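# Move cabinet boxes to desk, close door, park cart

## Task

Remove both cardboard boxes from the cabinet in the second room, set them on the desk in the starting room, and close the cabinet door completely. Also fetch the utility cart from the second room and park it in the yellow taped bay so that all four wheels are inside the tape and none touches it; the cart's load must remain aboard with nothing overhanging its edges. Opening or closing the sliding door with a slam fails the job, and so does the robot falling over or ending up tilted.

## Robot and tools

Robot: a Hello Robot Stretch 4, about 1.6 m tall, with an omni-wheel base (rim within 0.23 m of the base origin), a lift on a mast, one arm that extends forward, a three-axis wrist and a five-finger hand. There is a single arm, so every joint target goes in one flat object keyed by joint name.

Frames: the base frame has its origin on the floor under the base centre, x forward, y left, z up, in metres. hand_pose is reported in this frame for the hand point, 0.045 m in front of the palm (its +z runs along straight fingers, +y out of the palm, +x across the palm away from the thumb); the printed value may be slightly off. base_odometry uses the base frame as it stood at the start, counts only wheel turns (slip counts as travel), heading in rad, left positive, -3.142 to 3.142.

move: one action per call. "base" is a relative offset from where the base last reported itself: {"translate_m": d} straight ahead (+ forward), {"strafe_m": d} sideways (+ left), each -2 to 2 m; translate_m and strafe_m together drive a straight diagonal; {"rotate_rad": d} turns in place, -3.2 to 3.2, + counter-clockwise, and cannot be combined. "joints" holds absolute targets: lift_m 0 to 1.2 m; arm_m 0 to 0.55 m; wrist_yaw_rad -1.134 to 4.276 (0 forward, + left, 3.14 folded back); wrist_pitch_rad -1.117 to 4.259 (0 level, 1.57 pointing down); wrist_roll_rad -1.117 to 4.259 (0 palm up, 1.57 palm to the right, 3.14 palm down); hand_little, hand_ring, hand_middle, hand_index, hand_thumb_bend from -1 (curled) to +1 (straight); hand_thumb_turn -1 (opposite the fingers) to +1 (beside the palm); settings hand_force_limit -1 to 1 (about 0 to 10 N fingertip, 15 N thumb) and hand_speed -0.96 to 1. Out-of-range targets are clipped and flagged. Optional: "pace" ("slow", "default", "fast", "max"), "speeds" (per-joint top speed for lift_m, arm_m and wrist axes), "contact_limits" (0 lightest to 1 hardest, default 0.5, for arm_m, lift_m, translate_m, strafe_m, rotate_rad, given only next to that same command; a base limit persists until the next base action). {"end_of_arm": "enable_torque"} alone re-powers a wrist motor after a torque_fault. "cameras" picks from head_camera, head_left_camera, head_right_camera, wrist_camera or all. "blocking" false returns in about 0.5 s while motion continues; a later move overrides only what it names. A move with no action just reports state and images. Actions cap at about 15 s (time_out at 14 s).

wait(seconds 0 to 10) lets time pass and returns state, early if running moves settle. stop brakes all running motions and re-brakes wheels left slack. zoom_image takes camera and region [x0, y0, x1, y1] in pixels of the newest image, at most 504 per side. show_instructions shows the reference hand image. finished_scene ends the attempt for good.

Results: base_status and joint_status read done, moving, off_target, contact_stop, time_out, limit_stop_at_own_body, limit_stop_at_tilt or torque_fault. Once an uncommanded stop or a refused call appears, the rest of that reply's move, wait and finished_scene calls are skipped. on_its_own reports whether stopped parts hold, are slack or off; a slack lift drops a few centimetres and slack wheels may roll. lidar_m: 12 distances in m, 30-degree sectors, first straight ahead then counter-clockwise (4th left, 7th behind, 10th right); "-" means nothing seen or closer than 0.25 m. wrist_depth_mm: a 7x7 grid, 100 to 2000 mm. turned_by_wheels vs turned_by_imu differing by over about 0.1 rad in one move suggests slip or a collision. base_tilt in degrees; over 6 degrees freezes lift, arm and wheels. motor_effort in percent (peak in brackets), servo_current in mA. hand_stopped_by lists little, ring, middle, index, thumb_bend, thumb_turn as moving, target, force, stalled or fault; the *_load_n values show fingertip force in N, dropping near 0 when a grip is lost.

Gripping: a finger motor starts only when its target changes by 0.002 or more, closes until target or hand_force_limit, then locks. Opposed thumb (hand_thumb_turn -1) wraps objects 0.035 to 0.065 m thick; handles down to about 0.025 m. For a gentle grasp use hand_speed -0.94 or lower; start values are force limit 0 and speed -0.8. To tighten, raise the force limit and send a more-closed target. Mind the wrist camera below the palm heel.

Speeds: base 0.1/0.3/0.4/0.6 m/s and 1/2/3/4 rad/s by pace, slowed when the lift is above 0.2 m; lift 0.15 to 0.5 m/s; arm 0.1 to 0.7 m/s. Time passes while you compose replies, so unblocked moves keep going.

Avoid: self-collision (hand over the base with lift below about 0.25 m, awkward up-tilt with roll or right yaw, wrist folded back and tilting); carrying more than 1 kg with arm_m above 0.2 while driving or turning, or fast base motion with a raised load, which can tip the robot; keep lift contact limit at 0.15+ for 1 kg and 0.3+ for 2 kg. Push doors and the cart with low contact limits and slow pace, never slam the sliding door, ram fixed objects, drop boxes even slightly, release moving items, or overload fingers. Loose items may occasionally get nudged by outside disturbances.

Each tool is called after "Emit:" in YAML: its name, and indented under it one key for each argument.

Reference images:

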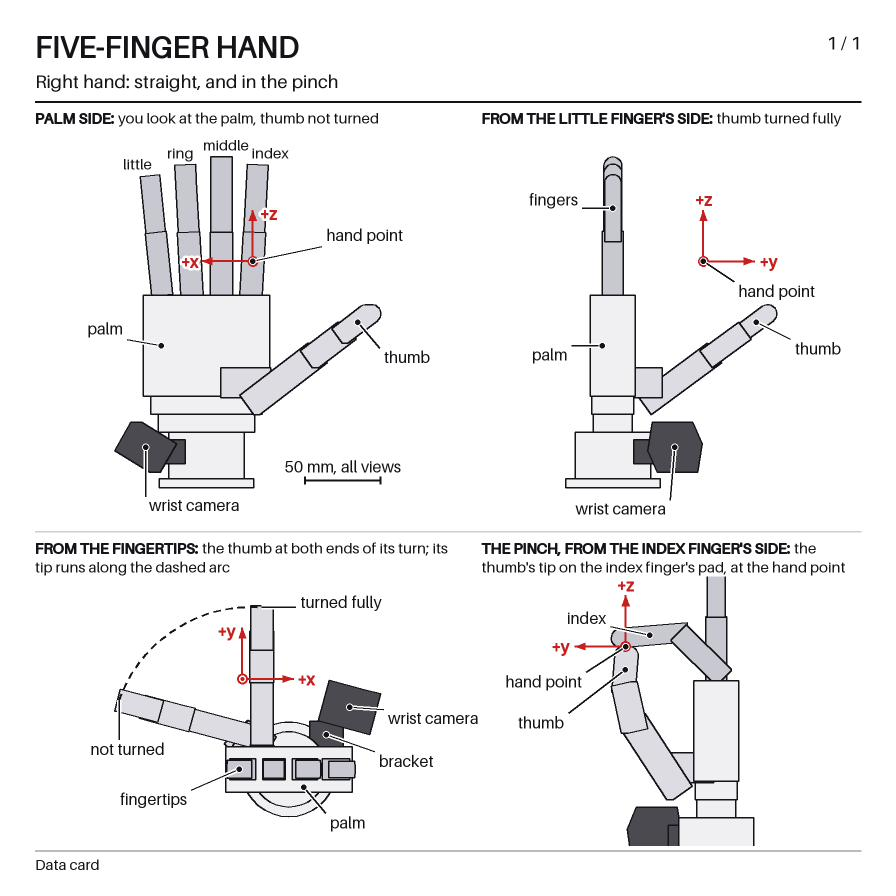

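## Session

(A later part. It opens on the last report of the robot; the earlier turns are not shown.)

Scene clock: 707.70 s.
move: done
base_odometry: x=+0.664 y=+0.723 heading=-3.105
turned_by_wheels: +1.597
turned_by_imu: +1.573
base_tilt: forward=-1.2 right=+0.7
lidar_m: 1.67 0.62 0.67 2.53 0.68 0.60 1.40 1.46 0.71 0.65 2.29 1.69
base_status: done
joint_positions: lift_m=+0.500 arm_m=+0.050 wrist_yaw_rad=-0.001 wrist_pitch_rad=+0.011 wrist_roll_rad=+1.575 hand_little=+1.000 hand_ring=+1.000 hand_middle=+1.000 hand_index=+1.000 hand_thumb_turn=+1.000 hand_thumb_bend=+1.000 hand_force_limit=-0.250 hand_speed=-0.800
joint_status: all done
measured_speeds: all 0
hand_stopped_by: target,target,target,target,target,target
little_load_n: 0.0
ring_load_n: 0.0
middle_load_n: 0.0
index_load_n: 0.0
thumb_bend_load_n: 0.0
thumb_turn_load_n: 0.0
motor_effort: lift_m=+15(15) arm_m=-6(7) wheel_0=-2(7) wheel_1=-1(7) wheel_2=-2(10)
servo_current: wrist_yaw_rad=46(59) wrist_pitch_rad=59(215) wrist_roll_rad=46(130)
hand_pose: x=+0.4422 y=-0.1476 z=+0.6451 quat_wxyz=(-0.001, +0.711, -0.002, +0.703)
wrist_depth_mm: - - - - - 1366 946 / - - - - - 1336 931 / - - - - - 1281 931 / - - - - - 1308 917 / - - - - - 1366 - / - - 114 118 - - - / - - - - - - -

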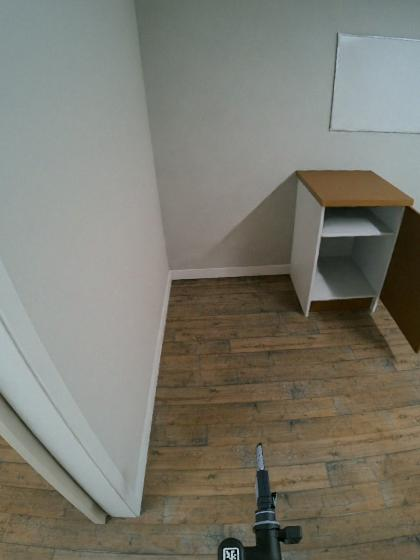

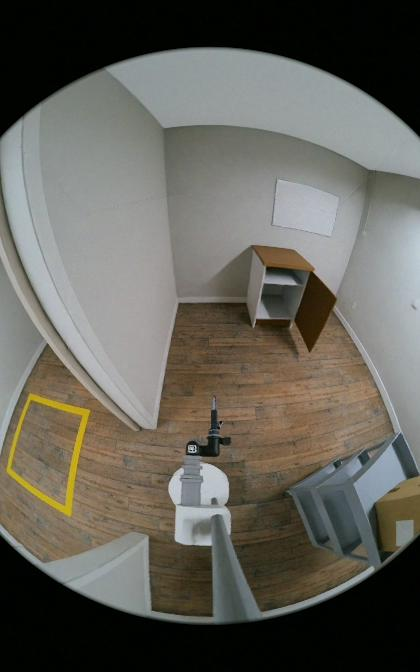

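Emit:
move:
  base: {"translate_m": 0.752, "strafe_m": -1.422}
  contact_limits: {"translate_m": 0.2}
  joints: {"lift_m": 0.3}
  cameras: ["head_camera", "head_left_camera", "head_right_camera"]

Scene clock: 715.43 s.
move: done
base_odometry: x=-0.140 y=+2.116 heading=-3.104
turned_by_wheels: +0.000
turned_by_imu: -0.001
base_tilt: forward=-1.4 right=+0.7
lidar_m: 1.01 0.53 1.91 1.81 2.19 0.75 0.99 1.10 0.80 0.77 0.81 1.09
base_status: done
joint_positions: lift_m=+0.300 arm_m=+0.050 wrist_yaw_rad=-0.001 wrist_pitch_rad=+0.011 wrist_roll_rad=+1.575 hand_little=+1.000 hand_ring=+1.000 hand_middle=+1.000 hand_index=+1.000 hand_thumb_turn=+1.000 hand_thumb_bend=+1.000 hand_force_limit=-0.250 hand_speed=-0.800
joint_status: all done
measured_speeds: all 0
hand_stopped_by: target,target,target,target,target,target
little_load_n: 0.0
ring_load_n: 0.0
middle_load_n: 0.0
index_load_n: 0.0
thumb_bend_load_n: 0.0
thumb_turn_load_n: 0.0
motor_effort: lift_m=+15(17) arm_m=-6(7) wheel_0=-2(9) wheel_1=+1(6) wheel_2=+1(9)
servo_current: wrist_yaw_rad=52(59) wrist_pitch_rad=59(98) wrist_roll_rad=33(78)
contact_limits: translate_m 0.2
hand_pose: x=+0.4422 y=-0.1476 z=+0.4452 quat_wxyz=(-0.001, +0.711, -0.002, +0.703)
wrist_depth_mm: - - - - - 946 661 / - - - - 1308 917 621 / - - - - 1281 931 654 / - - - - 1308 917 647 / - - - - - 960 - / - - 114 118 - - - / - - - - - - -

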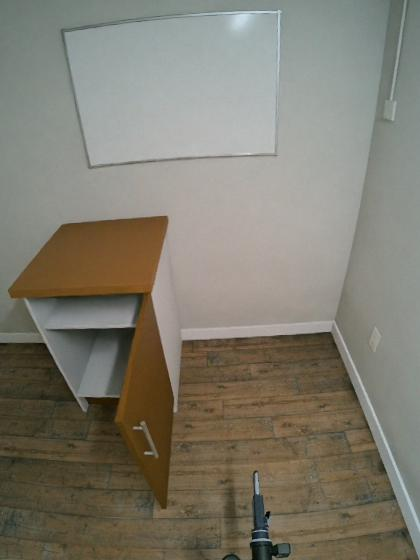

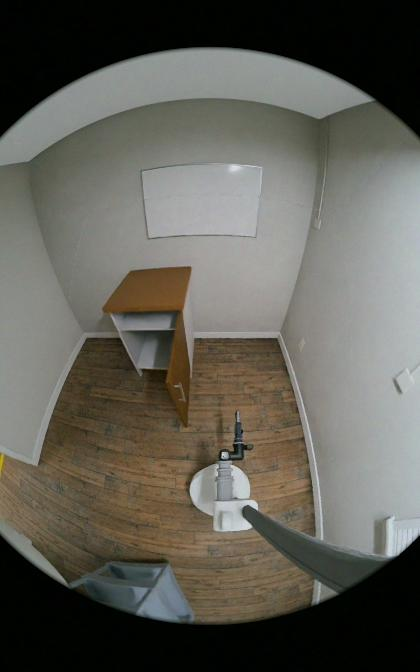

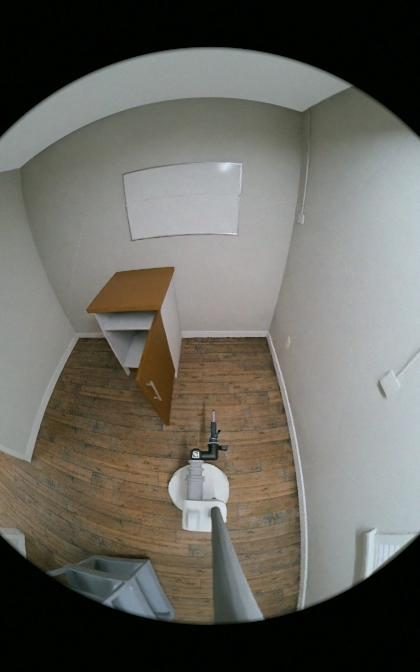

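Emit:
move:
  base: {"translate_m": 0.11, "strafe_m": 0.2}
  contact_limits: {"translate_m": 0.1}
  pace: "slow"
  joints: {"hand_index": -1, "hand_middle": -1, "hand_ring": -1, "hand_little": -1}
  cameras: ["head_camera", "head_left_camera"]

Scene clock: 721.97 s.
move: done
base_odometry: x=-0.243 y=+1.912 heading=-3.105
turned_by_wheels: +0.000
turned_by_imu: -0.001
base_tilt: forward=-1.4 right=+0.7
lidar_m: 0.35 0.90 1.69 1.62 2.09 0.81 0.77 1.41 1.01 0.96 1.00 1.37
base_status: done
joint_positions: lift_m=+0.300 arm_m=+0.050 wrist_yaw_rad=-0.001 wrist_pitch_rad=+0.011 wrist_roll_rad=+1.575 hand_little=-1.000 hand_ring=-1.000 hand_middle=-1.000 hand_index=-1.000 hand_thumb_turn=+1.000 hand_thumb_bend=+1.000 hand_force_limit=-0.250 hand_speed=-0.800
joint_status: all done
measured_speeds: all 0
hand_stopped_by: target,target,target,target,target,target
little_load_n: 0.0
ring_load_n: 0.0
middle_load_n: 0.0
index_load_n: 0.0
thumb_bend_load_n: 0.0
thumb_turn_load_n: 0.0
motor_effort: lift_m=+15(16) arm_m=-6(7) wheel_0=-1(5) wheel_1=-1(6) wheel_2=-1(9)
servo_current: wrist_yaw_rad=46(59) wrist_pitch_rad=78(104) wrist_roll_rad=33(59)
contact_limits: translate_m 0.1
hand_pose: x=+0.4422 y=-0.1476 z=+0.4452 quat_wxyz=(-0.001, +0.711, -0.002, +0.703)
wrist_depth_mm: - - - - - 931 661 / - - - - - 931 627 / - - - - - 917 654 / - - 115 110 - 904 647 / - - 146 145 - 960 - / 559 521 114 118 - - - / 407 - - - - - 554

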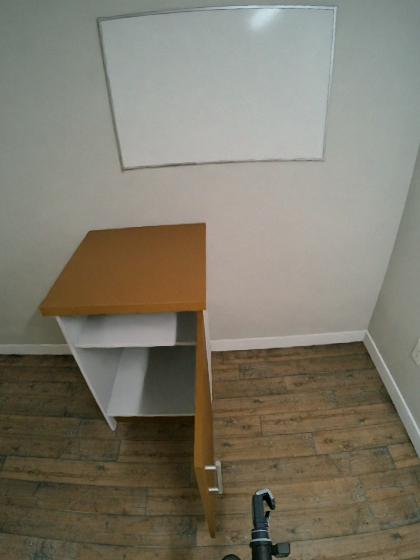

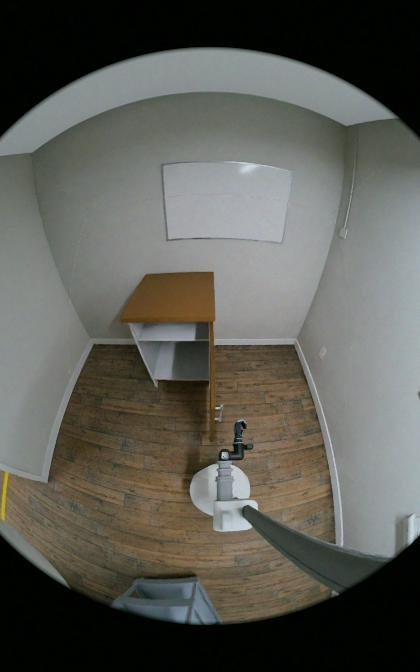

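Emit:
move:
  base: {"strafe_m": 0.1}
  contact_limits: {"strafe_m": 0.1}
  pace: "slow"
  cameras: ["head_camera", "head_right_camera"]

Emit:
zoom_image:
  camera: "head_camera"
  region: [150, 440, 330, 560]

Scene clock: 725.50 s.
move: done
base_odometry: x=-0.239 y=+1.812 heading=-3.105
turned_by_wheels: +0.000
turned_by_imu: +0.001
base_tilt: forward=-1.4 right=+0.6
lidar_m: 0.36 0.89 1.59 1.52 2.00 0.86 0.75 1.52 1.12 1.06 1.10 1.50
base_status: done
joint_positions: lift_m=+0.300 arm_m=+0.050 wrist_yaw_rad=-0.001 wrist_pitch_rad=+0.011 wrist_roll_rad=+1.575 hand_little=-1.000 hand_ring=-1.000 hand_middle=-1.000 hand_index=-1.000 hand_thumb_turn=+1.000 hand_thumb_bend=+1.000 hand_force_limit=-0.250 hand_speed=-0.800
joint_status: not commanded
measured_speeds: all 0
hand_stopped_by: target,target,target,target,target,target
little_load_n: 0.0
ring_load_n: 0.0
middle_load_n: 0.0
index_load_n: 0.0
thumb_bend_load_n: 0.0
thumb_turn_load_n: 0.0
motor_effort: lift_m=+16(16) arm_m=-6(7) wheel_0=-1(6) wheel_1=+2(6) wheel_2=-1(5)
servo_current: wrist_yaw_rad=52(59) wrist_pitch_rad=72(91) wrist_roll_rad=33(65)
contact_limits: strafe_m 0.1
hand_pose: x=+0.4422 y=-0.1476 z=+0.4452 quat_wxyz=(-0.001, +0.711, -0.002, +0.703)
wrist_depth_mm: - - - - - 931 661 / - - - - - 931 647 / - - - - - 931 654 / - - 115 110 - 917 647 / 480 500 146 145 433 750 - / 273 279 114 118 - - - / 189 - - - - - 198

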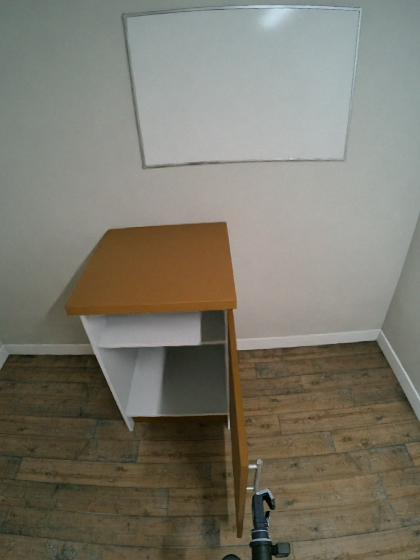

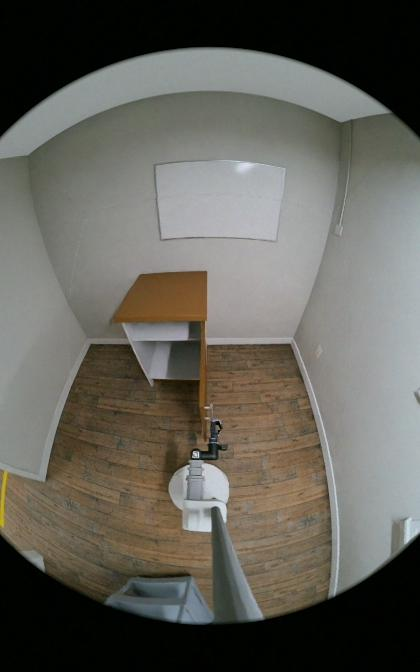

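Scaled by 2.800 from the camera's image (finer frame: 1200x1600).

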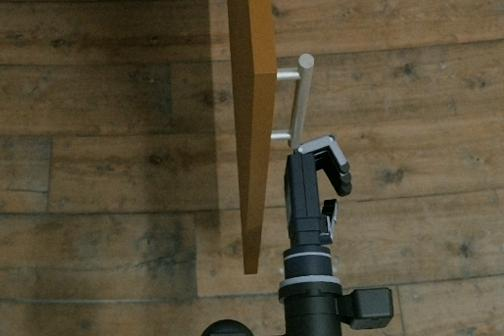

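Emit:
move:
  joints: {"lift_m": 0.24}
  pace: "slow"

Emit:
move:
  base: {"strafe_m": 0.05}
  contact_limits: {"strafe_m": 0.1}
  pace: "slow"
  cameras: ["head_camera"]

Emit:
zoom_image:
  camera: "head_camera"
  region: [150, 360, 330, 560]

Scene clock: 727.47 s.
move: done
base_odometry: x=-0.239 y=+1.812 heading=-3.105
turned_by_wheels: +0.000
turned_by_imu: +0.000
base_tilt: forward=-1.3 right=+0.8
lidar_m: 0.35 0.88 1.60 1.52 2.01 0.85 0.76 1.54 1.11 1.07 1.10 1.50
base_status: not commanded
joint_positions: lift_m=+0.241 arm_m=+0.050 wrist_yaw_rad=-0.001 wrist_pitch_rad=+0.011 wrist_roll_rad=+1.575 hand_little=-1.000 hand_ring=-1.000 hand_middle=-1.000 hand_index=-1.000 hand_thumb_turn=+1.000 hand_thumb_bend=+1.000 hand_force_limit=-0.250 hand_speed=-0.800
joint_status: all done
measured_speeds: all 0
hand_stopped_by: target,target,target,target,target,target
little_load_n: 0.0
ring_load_n: 0.0
middle_load_n: 0.0
index_load_n: 0.0
thumb_bend_load_n: 0.0
thumb_turn_load_n: 0.0
motor_effort: lift_m=+14(18) arm_m=-6(7) wheel_0=-2(2) wheel_1=+1(2) wheel_2=-1(1)
servo_current: wrist_yaw_rad=46(59) wrist_pitch_rad=59(91) wrist_roll_rad=39(59)
contact_limits: strafe_m 0.1
hand_pose: x=+0.4422 y=-0.1476 z=+0.3853 quat_wxyz=(-0.001, +0.711, -0.002, +0.703)
wrist_depth_mm: - - - - 1182 820 580 / - - - - - 809 574 / - - - - - 798 569 / - - 115 110 - 788 559 / 484 504 147 145 439 732 - / 271 281 114 118 - - - / 199 - - - - - 198
pictures: none

Scene clock: 729.07 s.
move: done
base_odometry: x=-0.237 y=+1.762 heading=-3.105
turned_by_wheels: +0.000
turned_by_imu: -0.001
base_tilt: forward=-1.4 right=+0.8
lidar_m: 0.36 0.90 1.52 1.46 1.98 0.88 0.77 1.59 1.17 1.11 1.14 1.55
base_status: done
joint_positions: lift_m=+0.241 arm_m=+0.050 wrist_yaw_rad=-0.001 wrist_pitch_rad=+0.011 wrist_roll_rad=+1.574 hand_little=-1.000 hand_ring=-1.000 hand_middle=-1.000 hand_index=-1.000 hand_thumb_turn=+1.000 hand_thumb_bend=+1.000 hand_force_limit=-0.250 hand_speed=-0.800
joint_status: not commanded
measured_speeds: all 0
hand_stopped_by: target,target,target,target,target,target
little_load_n: 0.0
ring_load_n: 0.5
middle_load_n: 0.0
index_load_n: 0.0
thumb_bend_load_n: 0.0
thumb_turn_load_n: 0.0
motor_effort: lift_m=+14(15) arm_m=-6(7) wheel_0=-1(6) wheel_1=-1(6) wheel_2=-1(8)
servo_current: wrist_yaw_rad=46(59) wrist_pitch_rad=65(85) wrist_roll_rad=33(52)
contact_limits: strafe_m 0.1
hand_pose: x=+0.4422 y=-0.1477 z=+0.3853 quat_wxyz=(-0.001, +0.711, -0.001, +0.703)
wrist_depth_mm: - - - - 1182 831 574 / - - - - - 809 574 / - - - - - 809 569 / 609 866 115 110 - 798 564 / 359 373 147 146 330 449 - / 216 224 114 118 - - - / 164 - - - - - -

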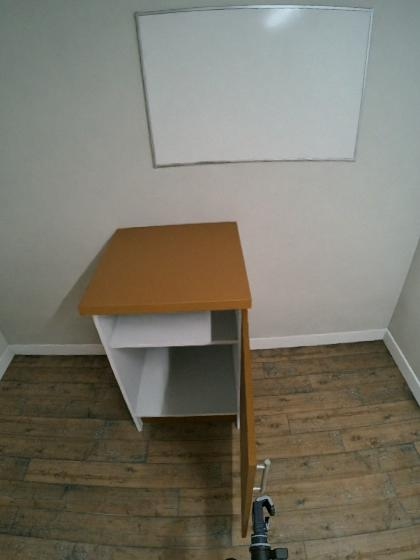

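Scaled by 2.520 from the camera's image (finer frame: 1200x1600).

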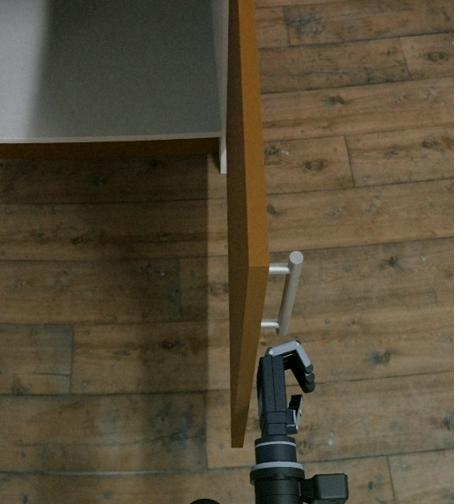

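Emit:
move:
  base: {"translate_m": 0.008, "strafe_m": 0.09}
  contact_limits: {"strafe_m": 0.15}
  pace: "slow"
  cameras: ["head_camera"]

Emit:
zoom_image:
  camera: "head_camera"
  region: [150, 360, 330, 560]

Scene clock: 731.90 s.
move: done
base_odometry: x=-0.242 y=+1.672 heading=-3.105
turned_by_wheels: +0.000
turned_by_imu: +0.001
base_tilt: forward=-1.4 right=+0.7
lidar_m: 0.36 0.89 1.45 1.38 1.43 0.91 0.78 1.76 1.28 1.18 1.25 1.54
base_status: done
joint_positions: lift_m=+0.241 arm_m=+0.050 wrist_yaw_rad=-0.001 wrist_pitch_rad=+0.011 wrist_roll_rad=+1.574 hand_little=-1.000 hand_ring=-1.000 hand_middle=-1.000 hand_index=-1.000 hand_thumb_turn=+1.000 hand_thumb_bend=+1.000 hand_force_limit=-0.250 hand_speed=-0.800
joint_status: not commanded
measured_speeds: all 0
hand_stopped_by: target,target,target,target,target,target
little_load_n: 0.0
ring_load_n: -0.5
middle_load_n: 0.0
index_load_n: 0.0
thumb_bend_load_n: 0.0
thumb_turn_load_n: 0.0
motor_effort: lift_m=+15(15) arm_m=-6(7) wheel_0=-1(6) wheel_1=+0(5) wheel_2=+0(7)
servo_current: wrist_yaw_rad=52(59) wrist_pitch_rad=98(98) wrist_roll_rad=39(52)
contact_limits: strafe_m 0.15
hand_pose: x=+0.4422 y=-0.1477 z=+0.3853 quat_wxyz=(-0.001, +0.711, -0.001, +0.703)
wrist_depth_mm: - - - - 1205 820 574 / - - - - 1118 809 574 / 591 - - - - 798 569 / 407 421 121 117 539 488 564 / 272 281 147 145 266 332 - / 206 219 114 118 - - - / 171 - - - - - 173

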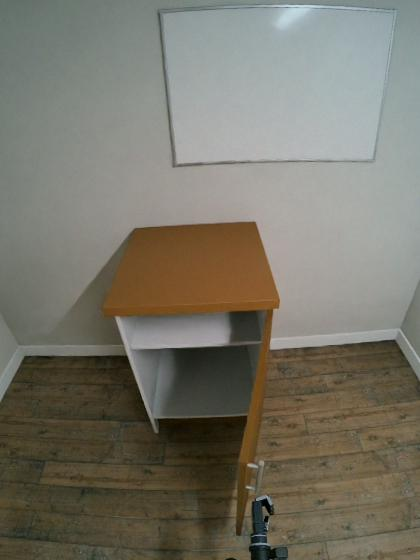

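Scaled by 2.520 from the camera's image (finer frame: 1200x1600).

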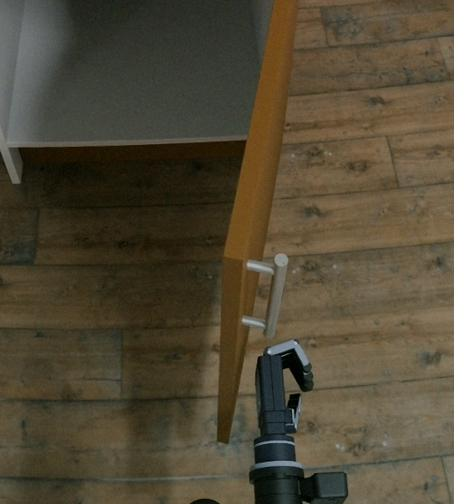

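Emit:
move:
  base: {"translate_m": 0.055, "strafe_m": 0.13}
  contact_limits: {"strafe_m": 0.15}
  pace: "slow"
  cameras: ["head_camera"]

Emit:
zoom_image:
  camera: "head_camera"
  region: [150, 360, 330, 560]

Scene clock: 735.23 s.
move: done
base_odometry: x=-0.292 y=+1.540 heading=-3.105
turned_by_wheels: +0.000
turned_by_imu: +0.000
base_tilt: forward=-1.3 right=+0.7
lidar_m: 0.38 0.84 1.30 1.26 1.30 1.86 0.86 0.88 1.38 1.32 1.39 0.66
base_status: done
joint_positions: lift_m=+0.241 arm_m=+0.050 wrist_yaw_rad=-0.001 wrist_pitch_rad=+0.011 wrist_roll_rad=+1.574 hand_little=-1.000 hand_ring=-1.000 hand_middle=-1.000 hand_index=-1.000 hand_thumb_turn=+1.000 hand_thumb_bend=+1.000 hand_force_limit=-0.250 hand_speed=-0.800
joint_status: not commanded
measured_speeds: all 0
hand_stopped_by: target,target,target,target,target,target
little_load_n: 0.0
ring_load_n: 0.0
middle_load_n: 0.0
index_load_n: 0.0
thumb_bend_load_n: 0.0
thumb_turn_load_n: 0.0
motor_effort: lift_m=+15(15) arm_m=-6(7) wheel_0=+0(6) wheel_1=+0(6) wheel_2=+0(6)
servo_current: wrist_yaw_rad=52(52) wrist_pitch_rad=59(98) wrist_roll_rad=33(59)
contact_limits: strafe_m 0.15
hand_pose: x=+0.4421 y=-0.1477 z=+0.3853 quat_wxyz=(-0.001, +0.711, -0.001, +0.703)
wrist_depth_mm: - - - - - 820 574 / 466 484 492 512 525 768 554 / 355 364 370 379 392 402 539 / 271 277 121 117 312 298 320 / 221 224 147 145 227 248 - / 186 188 114 118 - - - / 164 - - - - - -

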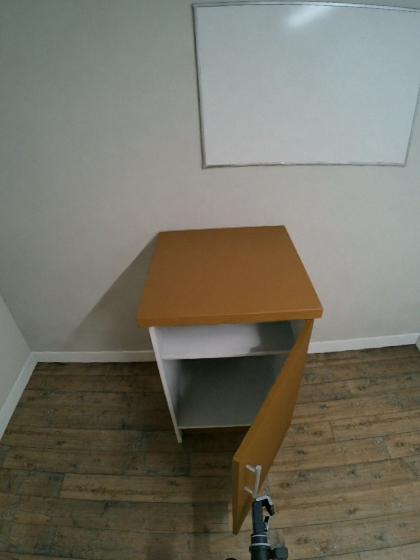

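Scaled by 2.520 from the camera's image (finer frame: 1200x1600).

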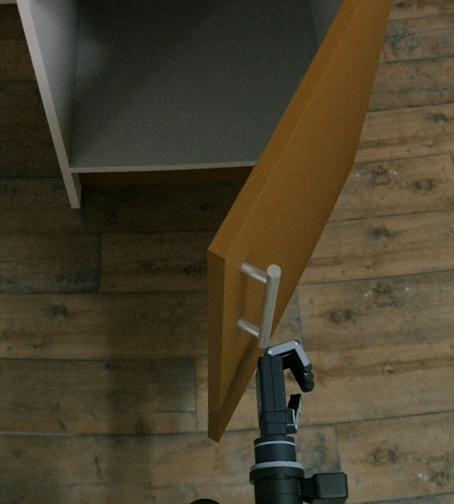

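Emit:
move:
  base: {"translate_m": 0.077, "strafe_m": 0.1}
  contact_limits: {"strafe_m": 0.15}
  pace: "slow"

Emit:
move:
  base: {"translate_m": 0.1, "strafe_m": 0.075}
  contact_limits: {"strafe_m": 0.15}
  pace: "slow"
  cameras: ["head_camera"]

Emit:
zoom_image:
  camera: "head_camera"
  region: [150, 360, 330, 560]

Scene clock: 738.83 s.
move: done
base_odometry: x=-0.365 y=+1.438 heading=-3.105
turned_by_wheels: +0.000
turned_by_imu: +0.000
base_tilt: forward=-1.3 right=+0.8
lidar_m: 0.36 1.38 1.19 1.14 1.20 1.85 0.97 0.95 1.51 1.43 1.49 0.51
base_status: done
joint_positions: lift_m=+0.241 arm_m=+0.050 wrist_yaw_rad=-0.001 wrist_pitch_rad=+0.011 wrist_roll_rad=+1.574 hand_little=-1.000 hand_ring=-1.000 hand_middle=-1.000 hand_index=-1.000 hand_thumb_turn=+1.000 hand_thumb_bend=+1.000 hand_force_limit=-0.250 hand_speed=-0.800
joint_status: not commanded
measured_speeds: all 0
hand_stopped_by: target,target,target,target,target,target
little_load_n: 0.0
ring_load_n: 0.0
middle_load_n: 0.0
index_load_n: 0.0
thumb_bend_load_n: 0.0
thumb_turn_load_n: 0.0
motor_effort: lift_m=+14(15) arm_m=-6(6) wheel_0=-2(5) wheel_1=+2(6) wheel_2=+0(8)
servo_current: wrist_yaw_rad=46(59) wrist_pitch_rad=72(85) wrist_roll_rad=33(65)
contact_limits: strafe_m 0.15
hand_pose: x=+0.4421 y=-0.1477 z=+0.3853 quat_wxyz=(-0.001, +0.711, -0.001, +0.703)
wrist_depth_mm: 362 373 384 392 402 413 521 / 287 291 300 303 312 317 324 / 236 240 246 248 253 258 262 / 202 204 121 117 219 216 220 / 175 178 146 145 180 191 - / 156 157 114 127 - - - / 142 - - - - - 144
pictures: none

Scene clock: 741.30 s.
move: done
base_odometry: x=-0.463 y=+1.359 heading=-3.105
turned_by_wheels: +0.000
turned_by_imu: -0.001
base_tilt: forward=-1.4 right=+0.6
lidar_m: 0.38 1.28 1.14 1.07 1.12 1.91 1.09 1.07 1.58 1.50 1.54 0.50
base_status: done
joint_positions: lift_m=+0.241 arm_m=+0.050 wrist_yaw_rad=-0.001 wrist_pitch_rad=+0.011 wrist_roll_rad=+1.574 hand_little=-1.000 hand_ring=-1.000 hand_middle=-1.000 hand_index=-1.000 hand_thumb_turn=+1.000 hand_thumb_bend=+1.000 hand_force_limit=-0.250 hand_speed=-0.800
joint_status: not commanded
measured_speeds: all 0
hand_stopped_by: target,target,target,target,target,target
little_load_n: 0.0
ring_load_n: 0.0
middle_load_n: 0.0
index_load_n: 0.0
thumb_bend_load_n: 0.0
thumb_turn_load_n: 0.0
motor_effort: lift_m=+14(15) arm_m=-6(6) wheel_0=-2(4) wheel_1=+0(6) wheel_2=-1(10)
servo_current: wrist_yaw_rad=52(59) wrist_pitch_rad=59(91) wrist_roll_rad=39(59)
contact_limits: strafe_m 0.15
hand_pose: x=+0.4421 y=-0.1477 z=+0.3853 quat_wxyz=(-0.001, +0.711, -0.001, +0.703)
wrist_depth_mm: 257 259 263 266 270 276 277 / 233 235 237 239 243 246 249 / 211 213 216 219 221 223 226 / 194 197 121 117 206 205 206 / 180 182 147 146 183 191 - / 167 168 114 126 - - - / 158 - - - - - -

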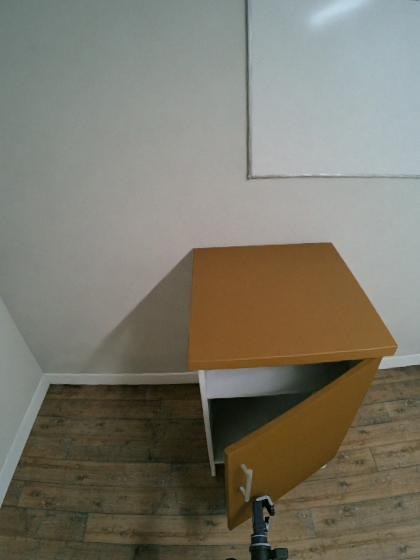

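Scaled by 2.520 from the camera's image (finer frame: 1200x1600).

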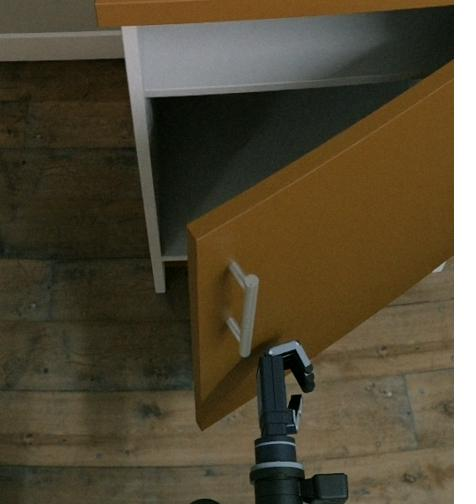

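Emit:
move:
  base: {"translate_m": 0.11, "strafe_m": 0.04}
  contact_limits: {"translate_m": 0.15}
  pace: "slow"
  cameras: ["head_camera"]

Scene clock: 744.77 s.
move: done
base_odometry: x=-0.571 y=+1.315 heading=-3.105
turned_by_wheels: +0.000
turned_by_imu: +0.001
base_tilt: forward=-1.3 right=+0.8
lidar_m: 0.50 1.17 1.09 1.03 1.07 1.97 1.19 1.19 1.63 1.54 1.60 0.53
base_status: done
joint_positions: lift_m=+0.241 arm_m=+0.050 wrist_yaw_rad=-0.001 wrist_pitch_rad=+0.011 wrist_roll_rad=+1.574 hand_little=-1.000 hand_ring=-1.000 hand_middle=-1.000 hand_index=-1.000 hand_thumb_turn=+1.000 hand_thumb_bend=+1.000 hand_force_limit=-0.250 hand_speed=-0.800
joint_status: not commanded
measured_speeds: all 0
hand_stopped_by: target,target,target,target,target,target
little_load_n: 0.0
ring_load_n: 0.0
middle_load_n: 0.0
index_load_n: 0.0
thumb_bend_load_n: 0.0
thumb_turn_load_n: 0.0
motor_effort: lift_m=+14(15) arm_m=-6(6) wheel_0=+2(3) wheel_1=+1(6) wheel_2=+0(8)
servo_current: wrist_yaw_rad=52(59) wrist_pitch_rad=72(85) wrist_roll_rad=52(65)
contact_limits: translate_m 0.15
hand_pose: x=+0.4421 y=-0.1477 z=+0.3853 quat_wxyz=(-0.001, +0.711, -0.001, +0.703)
wrist_depth_mm: 266 267 267 268 271 272 273 / 266 267 267 270 271 271 273 / 266 267 270 270 272 273 274 / 266 268 121 117 272 273 273 / 266 267 147 146 271 272 - / 266 268 114 118 - - - / 266 - - - - - 276

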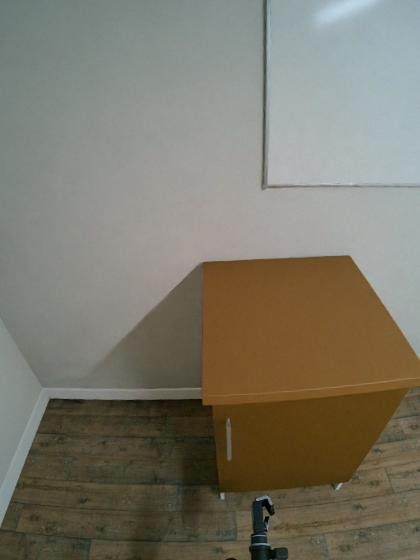

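Emit:
zoom_image:
  camera: "head_camera"
  region: [190, 370, 420, 510]

Scaled by 2.191 from the camera's image (finer frame: 1200x1600).

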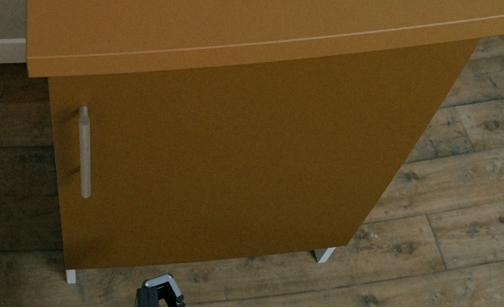

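Emit:
move:
  joints: {"arm_m": 0.14}
  pace: "slow"
  contact_limits: {"arm_m": 0.0}
  cameras: ["head_camera"]

Emit:
zoom_image:
  camera: "head_camera"
  region: [190, 370, 420, 510]

Scene clock: 749.00 s.
move: done
base_odometry: x=-0.571 y=+1.315 heading=-3.105
turned_by_wheels: +0.000
turned_by_imu: +0.000
base_tilt: forward=-1.2 right=+0.7
lidar_m: 0.51 1.17 1.10 1.04 1.08 1.98 1.18 1.19 1.62 1.54 1.61 0.54
base_status: not commanded
joint_positions: lift_m=+0.241 arm_m=+0.140 wrist_yaw_rad=-0.001 wrist_pitch_rad=+0.011 wrist_roll_rad=+1.574 hand_little=-1.000 hand_ring=-1.000 hand_middle=-1.000 hand_index=-1.000 hand_thumb_turn=+1.000 hand_thumb_bend=+1.000 hand_force_limit=-0.250 hand_speed=-0.800
joint_status: all done
measured_speeds: all 0
hand_stopped_by: target,target,target,target,target,target
little_load_n: 0.0
ring_load_n: 0.0
middle_load_n: 0.0
index_load_n: 0.0
thumb_bend_load_n: 0.0
thumb_turn_load_n: 0.0
motor_effort: lift_m=+15(15) arm_m=+7(11) wheel_0=+2(3) wheel_1=+1(1) wheel_2=+0(1)
servo_current: wrist_yaw_rad=52(59) wrist_pitch_rad=65(85) wrist_roll_rad=46(59)
contact_limits: arm_m 0; translate_m 0.15
hand_pose: x=+0.5315 y=-0.1477 z=+0.3853 quat_wxyz=(-0.001, +0.711, -0.001, +0.703)
wrist_depth_mm: 179 180 181 181 182 183 184 / 179 180 180 181 182 184 184 / 179 180 181 182 182 183 184 / 180 180 121 117 183 184 185 / 179 180 147 146 183 184 - / 180 180 114 127 - - - / 180 - - - - - 185

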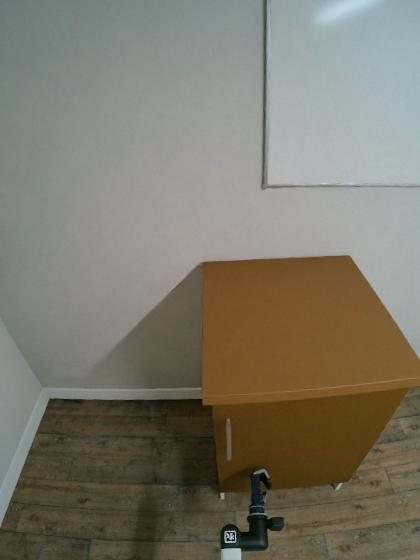

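Scaled by 2.191 from the camera's image (finer frame: 1200x1600).

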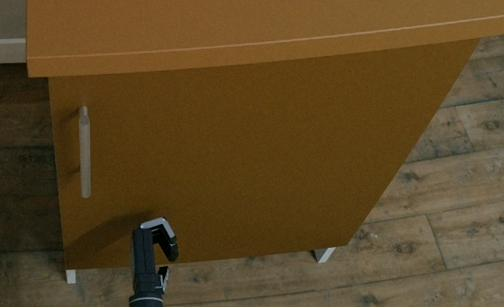

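Emit:
move:
  joints: {"arm_m": 0.155}
  speeds: {"arm_m": 0.03}
  contact_limits: {"arm_m": 0.0}

Emit:
move:
  joints: {"arm_m": 0.163}
  speeds: {"arm_m": 0.03}
  contact_limits: {"arm_m": 0.0}
  cameras: ["head_camera"]

Emit:
zoom_image:
  camera: "head_camera"
  region: [190, 370, 420, 510]

Scene clock: 750.50 s.
move: done
base_odometry: x=-0.571 y=+1.315 heading=-3.105
turned_by_wheels: +0.000
turned_by_imu: +0.000
base_tilt: forward=-1.3 right=+0.7
lidar_m: 0.50 1.16 1.07 1.03 1.09 1.97 1.19 1.18 1.61 1.54 1.60 0.54
base_status: not commanded
joint_positions: lift_m=+0.241 arm_m=+0.155 wrist_yaw_rad=-0.001 wrist_pitch_rad=+0.011 wrist_roll_rad=+1.574 hand_little=-1.000 hand_ring=-1.000 hand_middle=-1.000 hand_index=-1.000 hand_thumb_turn=+1.000 hand_thumb_bend=+1.000 hand_force_limit=-0.250 hand_speed=-0.800
joint_status: all done
measured_speeds: all 0
hand_stopped_by: target,target,target,target,target,target
little_load_n: 0.0
ring_load_n: 0.0
middle_load_n: 0.0
index_load_n: 0.0
thumb_bend_load_n: 0.0
thumb_turn_load_n: 0.0
motor_effort: lift_m=+14(15) arm_m=+7(9) wheel_0=+2(3) wheel_1=+1(1) wheel_2=+0(1)
servo_current: wrist_yaw_rad=46(59) wrist_pitch_rad=78(85) wrist_roll_rad=33(52)
contact_limits: arm_m 0; translate_m 0.15
hand_pose: x=+0.5465 y=-0.1477 z=+0.3853 quat_wxyz=(-0.001, +0.711, -0.001, +0.703)
wrist_depth_mm: 164 164 166 167 167 168 169 / 164 165 165 167 168 168 168 / 164 165 166 166 168 168 169 / 165 165 121 117 168 169 169 / 165 165 147 146 168 168 - / 165 165 114 127 - - - / 164 - - - - - -
pictures: none

Scene clock: 751.13 s.
move: done
base_odometry: x=-0.571 y=+1.315 heading=-3.105
turned_by_wheels: +0.000
turned_by_imu: -0.001
base_tilt: forward=-1.3 right=+0.8
lidar_m: 0.50 1.17 1.09 1.04 1.09 1.98 1.20 1.19 1.63 1.52 1.60 0.54
base_status: not commanded
joint_positions: lift_m=+0.241 arm_m=+0.162 wrist_yaw_rad=-0.002 wrist_pitch_rad=+0.009 wrist_roll_rad=+1.574 hand_little=-1.000 hand_ring=-1.000 hand_middle=-1.000 hand_index=-1.000 hand_thumb_turn=+1.000 hand_thumb_bend=+1.000 hand_force_limit=-0.250 hand_speed=-0.800
joint_status: all done
measured_speeds: all 0
hand_stopped_by: target,target,target,target,target,target
little_load_n: -2.5
ring_load_n: -0.5
middle_load_n: 0.0
index_load_n: 0.0
thumb_bend_load_n: 0.0
thumb_turn_load_n: 0.0
motor_effort: lift_m=+15(15) arm_m=+10(11) wheel_0=+3(3) wheel_1=+0(1) wheel_2=-3(3)
servo_current: wrist_yaw_rad=46(59) wrist_pitch_rad=78(85) wrist_roll_rad=33(65)
contact_limits: arm_m 0; translate_m 0.15
hand_pose: x=+0.5541 y=-0.1479 z=+0.3856 quat_wxyz=(-0.001, +0.710, -0.002, +0.704)
wrist_depth_mm: 161 161 162 163 164 165 165 / 160 161 162 163 163 165 165 / 160 161 162 163 163 164 165 / 161 160 119 117 163 163 165 / 160 160 146 147 163 163 - / 159 160 114 127 - - - / 159 - - - - - -

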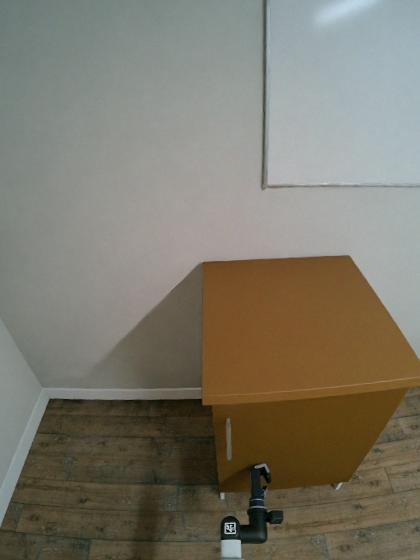

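Scaled by 2.191 from the camera's image (finer frame: 1200x1600).

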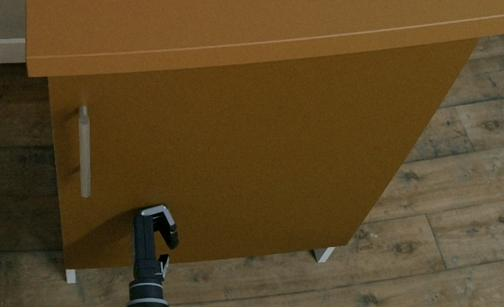

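Emit:
move:
  joints: {"arm_m": 0.168}
  speeds: {"arm_m": 0.03}
  contact_limits: {"arm_m": 0.0}
  cameras: ["head_camera"]

Emit:
zoom_image:
  camera: "head_camera"
  region: [190, 370, 420, 510]

Scene clock: 752.20 s.
move: contact_stop
base_odometry: x=-0.571 y=+1.315 heading=-3.105
turned_by_wheels: +0.000
turned_by_imu: +0.000
base_tilt: forward=-1.4 right=+0.7
lidar_m: 0.50 1.16 1.08 1.02 1.08 1.96 1.18 1.17 1.62 1.53 1.61 0.54
base_status: not commanded
joint_positions: lift_m=+0.241 arm_m=+0.163 wrist_yaw_rad=-0.004 wrist_pitch_rad=+0.008 wrist_roll_rad=+1.574 hand_little=-1.000 hand_ring=-1.000 hand_middle=-1.000 hand_index=-1.000 hand_thumb_turn=+1.000 hand_thumb_bend=+1.000 hand_force_limit=-0.250 hand_speed=-0.800
joint_status: arm_m contact_stop (moved +0.001 of +0.006)
measured_speeds: all 0
hand_stopped_by: target,target,target,target,target,target
little_load_n: -2.5
ring_load_n: -0.5
middle_load_n: 0.0
index_load_n: 0.0
thumb_bend_load_n: 0.0
thumb_turn_load_n: 0.0
on_its_own: arm_m is slack since a contact_stop (your +0.168 is given up)
motor_effort: lift_m=+14(15) arm_m=+0(13) wheel_0=+4(4) wheel_1=+0(1) wheel_2=-5(5)
servo_current: wrist_yaw_rad=52(65) wrist_pitch_rad=72(85) wrist_roll_rad=13(52)
contact_limits: arm_m 0; translate_m 0.15
hand_pose: x=+0.5547 y=-0.1483 z=+0.3859 quat_wxyz=(+0.000, +0.710, -0.002, +0.704)
wrist_depth_mm: 161 162 163 164 164 166 166 / 160 162 162 163 164 165 165 / 160 161 161 163 163 164 165 / 160 161 119 116 163 164 164 / 160 160 146 146 163 163 - / 159 160 114 127 - - - / 159 - - - - - -

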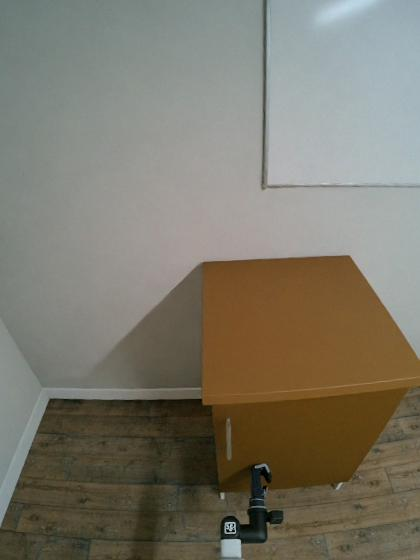

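Scaled by 2.191 from the camera's image (finer frame: 1200x1600).

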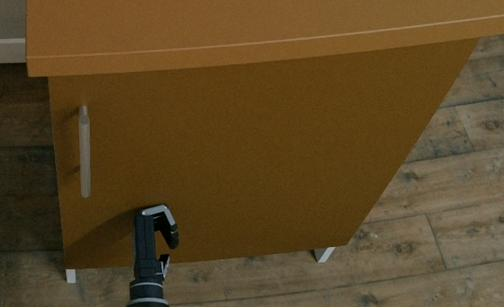

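Emit:
move:
  joints: {"arm_m": 0.14}
  pace: "slow"

Scene clock: 753.80 s.
move: done
base_odometry: x=-0.571 y=+1.315 heading=-3.105
turned_by_wheels: +0.000
turned_by_imu: +0.001
base_tilt: forward=-1.3 right=+0.7
lidar_m: 0.50 1.17 1.10 1.04 1.08 1.96 1.19 1.18 1.64 1.54 1.60 0.53
base_status: not commanded
joint_positions: lift_m=+0.241 arm_m=+0.140 wrist_yaw_rad=-0.002 wrist_pitch_rad=+0.008 wrist_roll_rad=+1.574 hand_little=-1.000 hand_ring=-1.000 hand_middle=-1.000 hand_index=-1.000 hand_thumb_turn=+1.000 hand_thumb_bend=+1.000 hand_force_limit=-0.250 hand_speed=-0.800
joint_status: all done
measured_speeds: all 0
hand_stopped_by: target,target,target,target,target,target
little_load_n: 0.0
ring_load_n: 0.0
middle_load_n: 0.0
index_load_n: 0.0
thumb_bend_load_n: 0.0
thumb_turn_load_n: 0.0
motor_effort: lift_m=+14(15) arm_m=-7(10) wheel_0=+2(4) wheel_1=+0(1) wheel_2=+0(5)
servo_current: wrist_yaw_rad=52(59) wrist_pitch_rad=65(85) wrist_roll_rad=46(65)
contact_limits: translate_m 0.15
hand_pose: x=+0.5321 y=-0.1480 z=+0.3859 quat_wxyz=(+0.000, +0.710, -0.002, +0.704)
wrist_depth_mm: 180 181 181 182 183 183 184 / 180 181 181 182 183 183 184 / 180 181 181 182 182 183 183 / 179 180 120 116 183 183 184 / 180 180 146 145 182 183 - / 179 180 114 127 - - - / 179 - - - - - 183
pictures: none

Emit:
move:
  base: {"translate_m": -0.35}
  joints: {"arm_m": 0.05, "lift_m": 0.5, "hand_index": 1, "hand_middle": 1, "hand_ring": 1, "hand_little": 1}
  contact_limits: {"translate_m": 0.2}

Emit:
move:
  base: {"translate_m": -0.25, "strafe_m": -1.26}
  contact_limits: {"translate_m": 0.2}

Emit:
move:
  base: {"rotate_rad": 2.45}
  cameras: ["all"]

Scene clock: 760.80 s.
move: done
base_odometry: x=-0.221 y=+1.328 heading=-3.105
turned_by_wheels: +0.000
turned_by_imu: +0.002
base_tilt: forward=-1.4 right=+0.8
lidar_m: 0.85 1.51 1.09 1.02 1.08 1.67 0.85 0.87 1.62 1.56 1.62 0.91
base_status: done
joint_positions: lift_m=+0.500 arm_m=+0.050 wrist_yaw_rad=-0.002 wrist_pitch_rad=+0.008 wrist_roll_rad=+1.574 hand_little=+1.000 hand_ring=+1.000 hand_middle=+1.000 hand_index=+1.000 hand_thumb_turn=+1.000 hand_thumb_bend=+1.000 hand_force_limit=-0.250 hand_speed=-0.800
joint_status: all done
measured_speeds: all 0
hand_stopped_by: target,target,target,target,target,target
little_load_n: 0.0
ring_load_n: 0.0
middle_load_n: 0.0
index_load_n: 0.0
thumb_bend_load_n: 0.0
thumb_turn_load_n: 0.0
motor_effort: lift_m=+26(31) arm_m=-7(12) wheel_0=-1(6) wheel_1=+1(6) wheel_2=-1(13)
servo_current: wrist_yaw_rad=52(59) wrist_pitch_rad=46(91) wrist_roll_rad=46(65)
contact_limits: translate_m 0.2
hand_pose: x=+0.4422 y=-0.1479 z=+0.6449 quat_wxyz=(+0.000, +0.710, -0.002, +0.704)
wrist_depth_mm: - - 615 621 621 627 627 / - 591 609 615 621 627 627 / - 591 615 615 615 627 627 / - 585 609 621 621 621 627 / - 597 615 615 621 615 - / - - 114 118 - - - / - - - - - - -
pictures: none

Scene clock: 766.50 s.
move: done
base_odometry: x=-0.018 y=+2.596 heading=-3.105
turned_by_wheels: +0.000
turned_by_imu: +0.001
base_tilt: forward=-1.4 right=+0.8
lidar_m: 1.15 1.32 1.61 2.27 0.95 1.05 1.14 0.40 0.31 0.30 0.30 0.42
base_status: done
joint_positions: lift_m=+0.500 arm_m=+0.050 wrist_yaw_rad=-0.002 wrist_pitch_rad=+0.008 wrist_roll_rad=+1.574 hand_little=+1.000 hand_ring=+1.000 hand_middle=+1.000 hand_index=+1.000 hand_thumb_turn=+1.000 hand_thumb_bend=+1.000 hand_force_limit=-0.250 hand_speed=-0.800
joint_status: not commanded
measured_speeds: all 0
hand_stopped_by: target,target,target,target,target,target
little_load_n: 0.0
ring_load_n: 0.0
middle_load_n: 0.0
index_load_n: 0.5
thumb_bend_load_n: 0.0
thumb_turn_load_n: 0.0
motor_effort: lift_m=+25(27) arm_m=-7(7) wheel_0=-2(7) wheel_1=+2(9) wheel_2=+1(8)
servo_current: wrist_yaw_rad=52(59) wrist_pitch_rad=65(85) wrist_roll_rad=46(65)
contact_limits: translate_m 0.2
hand_pose: x=+0.4422 y=-0.1479 z=+0.6450 quat_wxyz=(+0.000, +0.710, -0.002, +0.704)
wrist_depth_mm: 384 373 349 366 355 349 342 / - - - - - - - / - - - - - - 891 / - - - - - 1308 931 / - - - - - 1281 - / - - 114 118 - - - / - - - - - - -
pictures: none

Scene clock: 769.13 s.
move: done
base_odometry: x=-0.018 y=+2.596 heading=-0.655
turned_by_wheels: +2.450
turned_by_imu: +2.414
base_tilt: forward=-1.3 right=+0.7
lidar_m: 0.97 1.99 0.50 0.32 0.30 0.30 0.39 0.72 1.38 1.40 2.28 0.96
base_status: done
joint_positions: lift_m=+0.500 arm_m=+0.050 wrist_yaw_rad=-0.001 wrist_pitch_rad=+0.008 wrist_roll_rad=+1.574 hand_little=+1.000 hand_ring=+1.000 hand_middle=+1.000 hand_index=+1.000 hand_thumb_turn=+1.000 hand_thumb_bend=+1.000 hand_force_limit=-0.250 hand_speed=-0.800
joint_status: not commanded
measured_speeds: all 0
hand_stopped_by: target,target,target,target,target,target
little_load_n: 0.0
ring_load_n: 0.0
middle_load_n: 0.0
index_load_n: 0.0
thumb_bend_load_n: 0.0
thumb_turn_load_n: 0.0
motor_effort: lift_m=+25(25) arm_m=-7(7) wheel_0=+0(7) wheel_1=-2(7) wheel_2=-1(8)
servo_current: wrist_yaw_rad=39(59) wrist_pitch_rad=65(91) wrist_roll_rad=52(52)
hand_pose: x=+0.4422 y=-0.1478 z=+0.6450 quat_wxyz=(-0.001, +0.710, -0.002, +0.704)
wrist_depth_mm: - - - - - 1366 946 / - - 831 - 878 1098 866 / - - 960 - 676 - - / - - 904 - 768 - 854 / - - 1008 - - - - / - - 114 127 - - - / - - - - - - -
pictures: head_camera, head_left_camera, head_right_camera, wrist_camera

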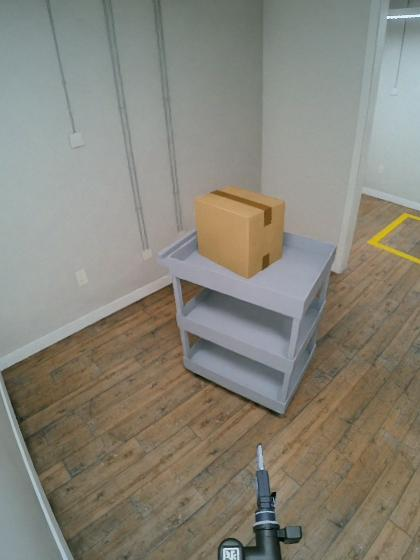

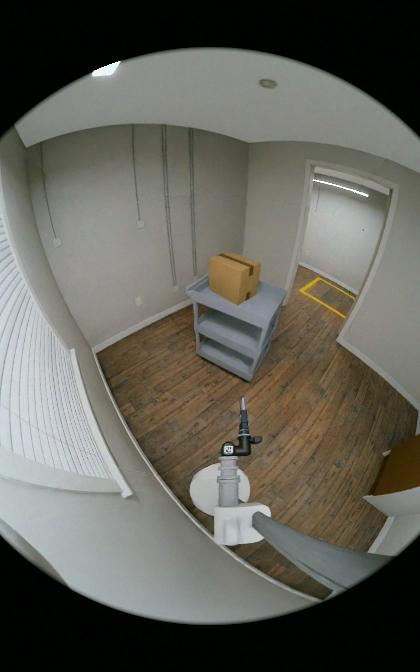

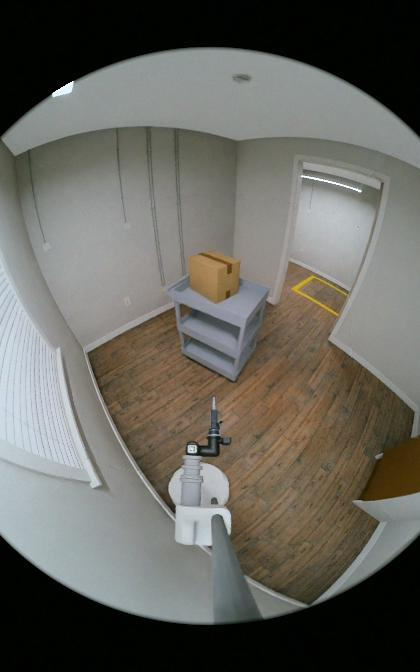

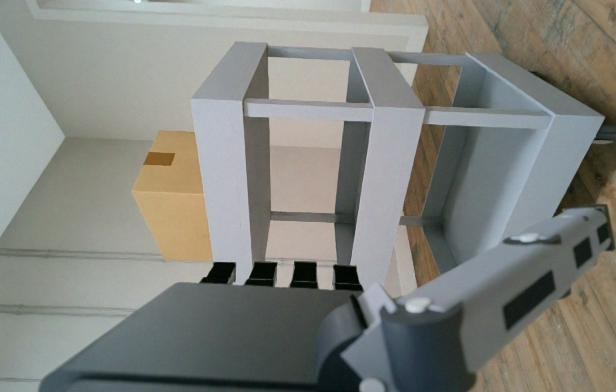

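Emit:
zoom_image:
  camera: "head_camera"
  region: [140, 170, 350, 430]

Scaled by 1.938 from the camera's image (finer frame: 1200x1600).

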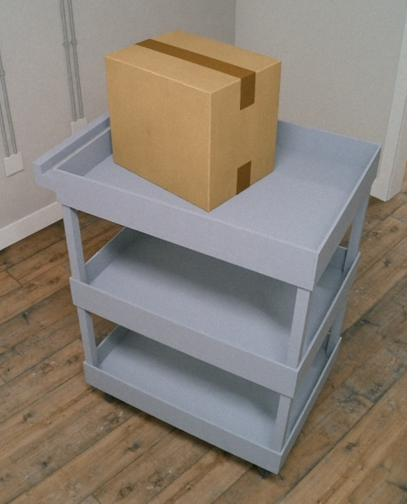

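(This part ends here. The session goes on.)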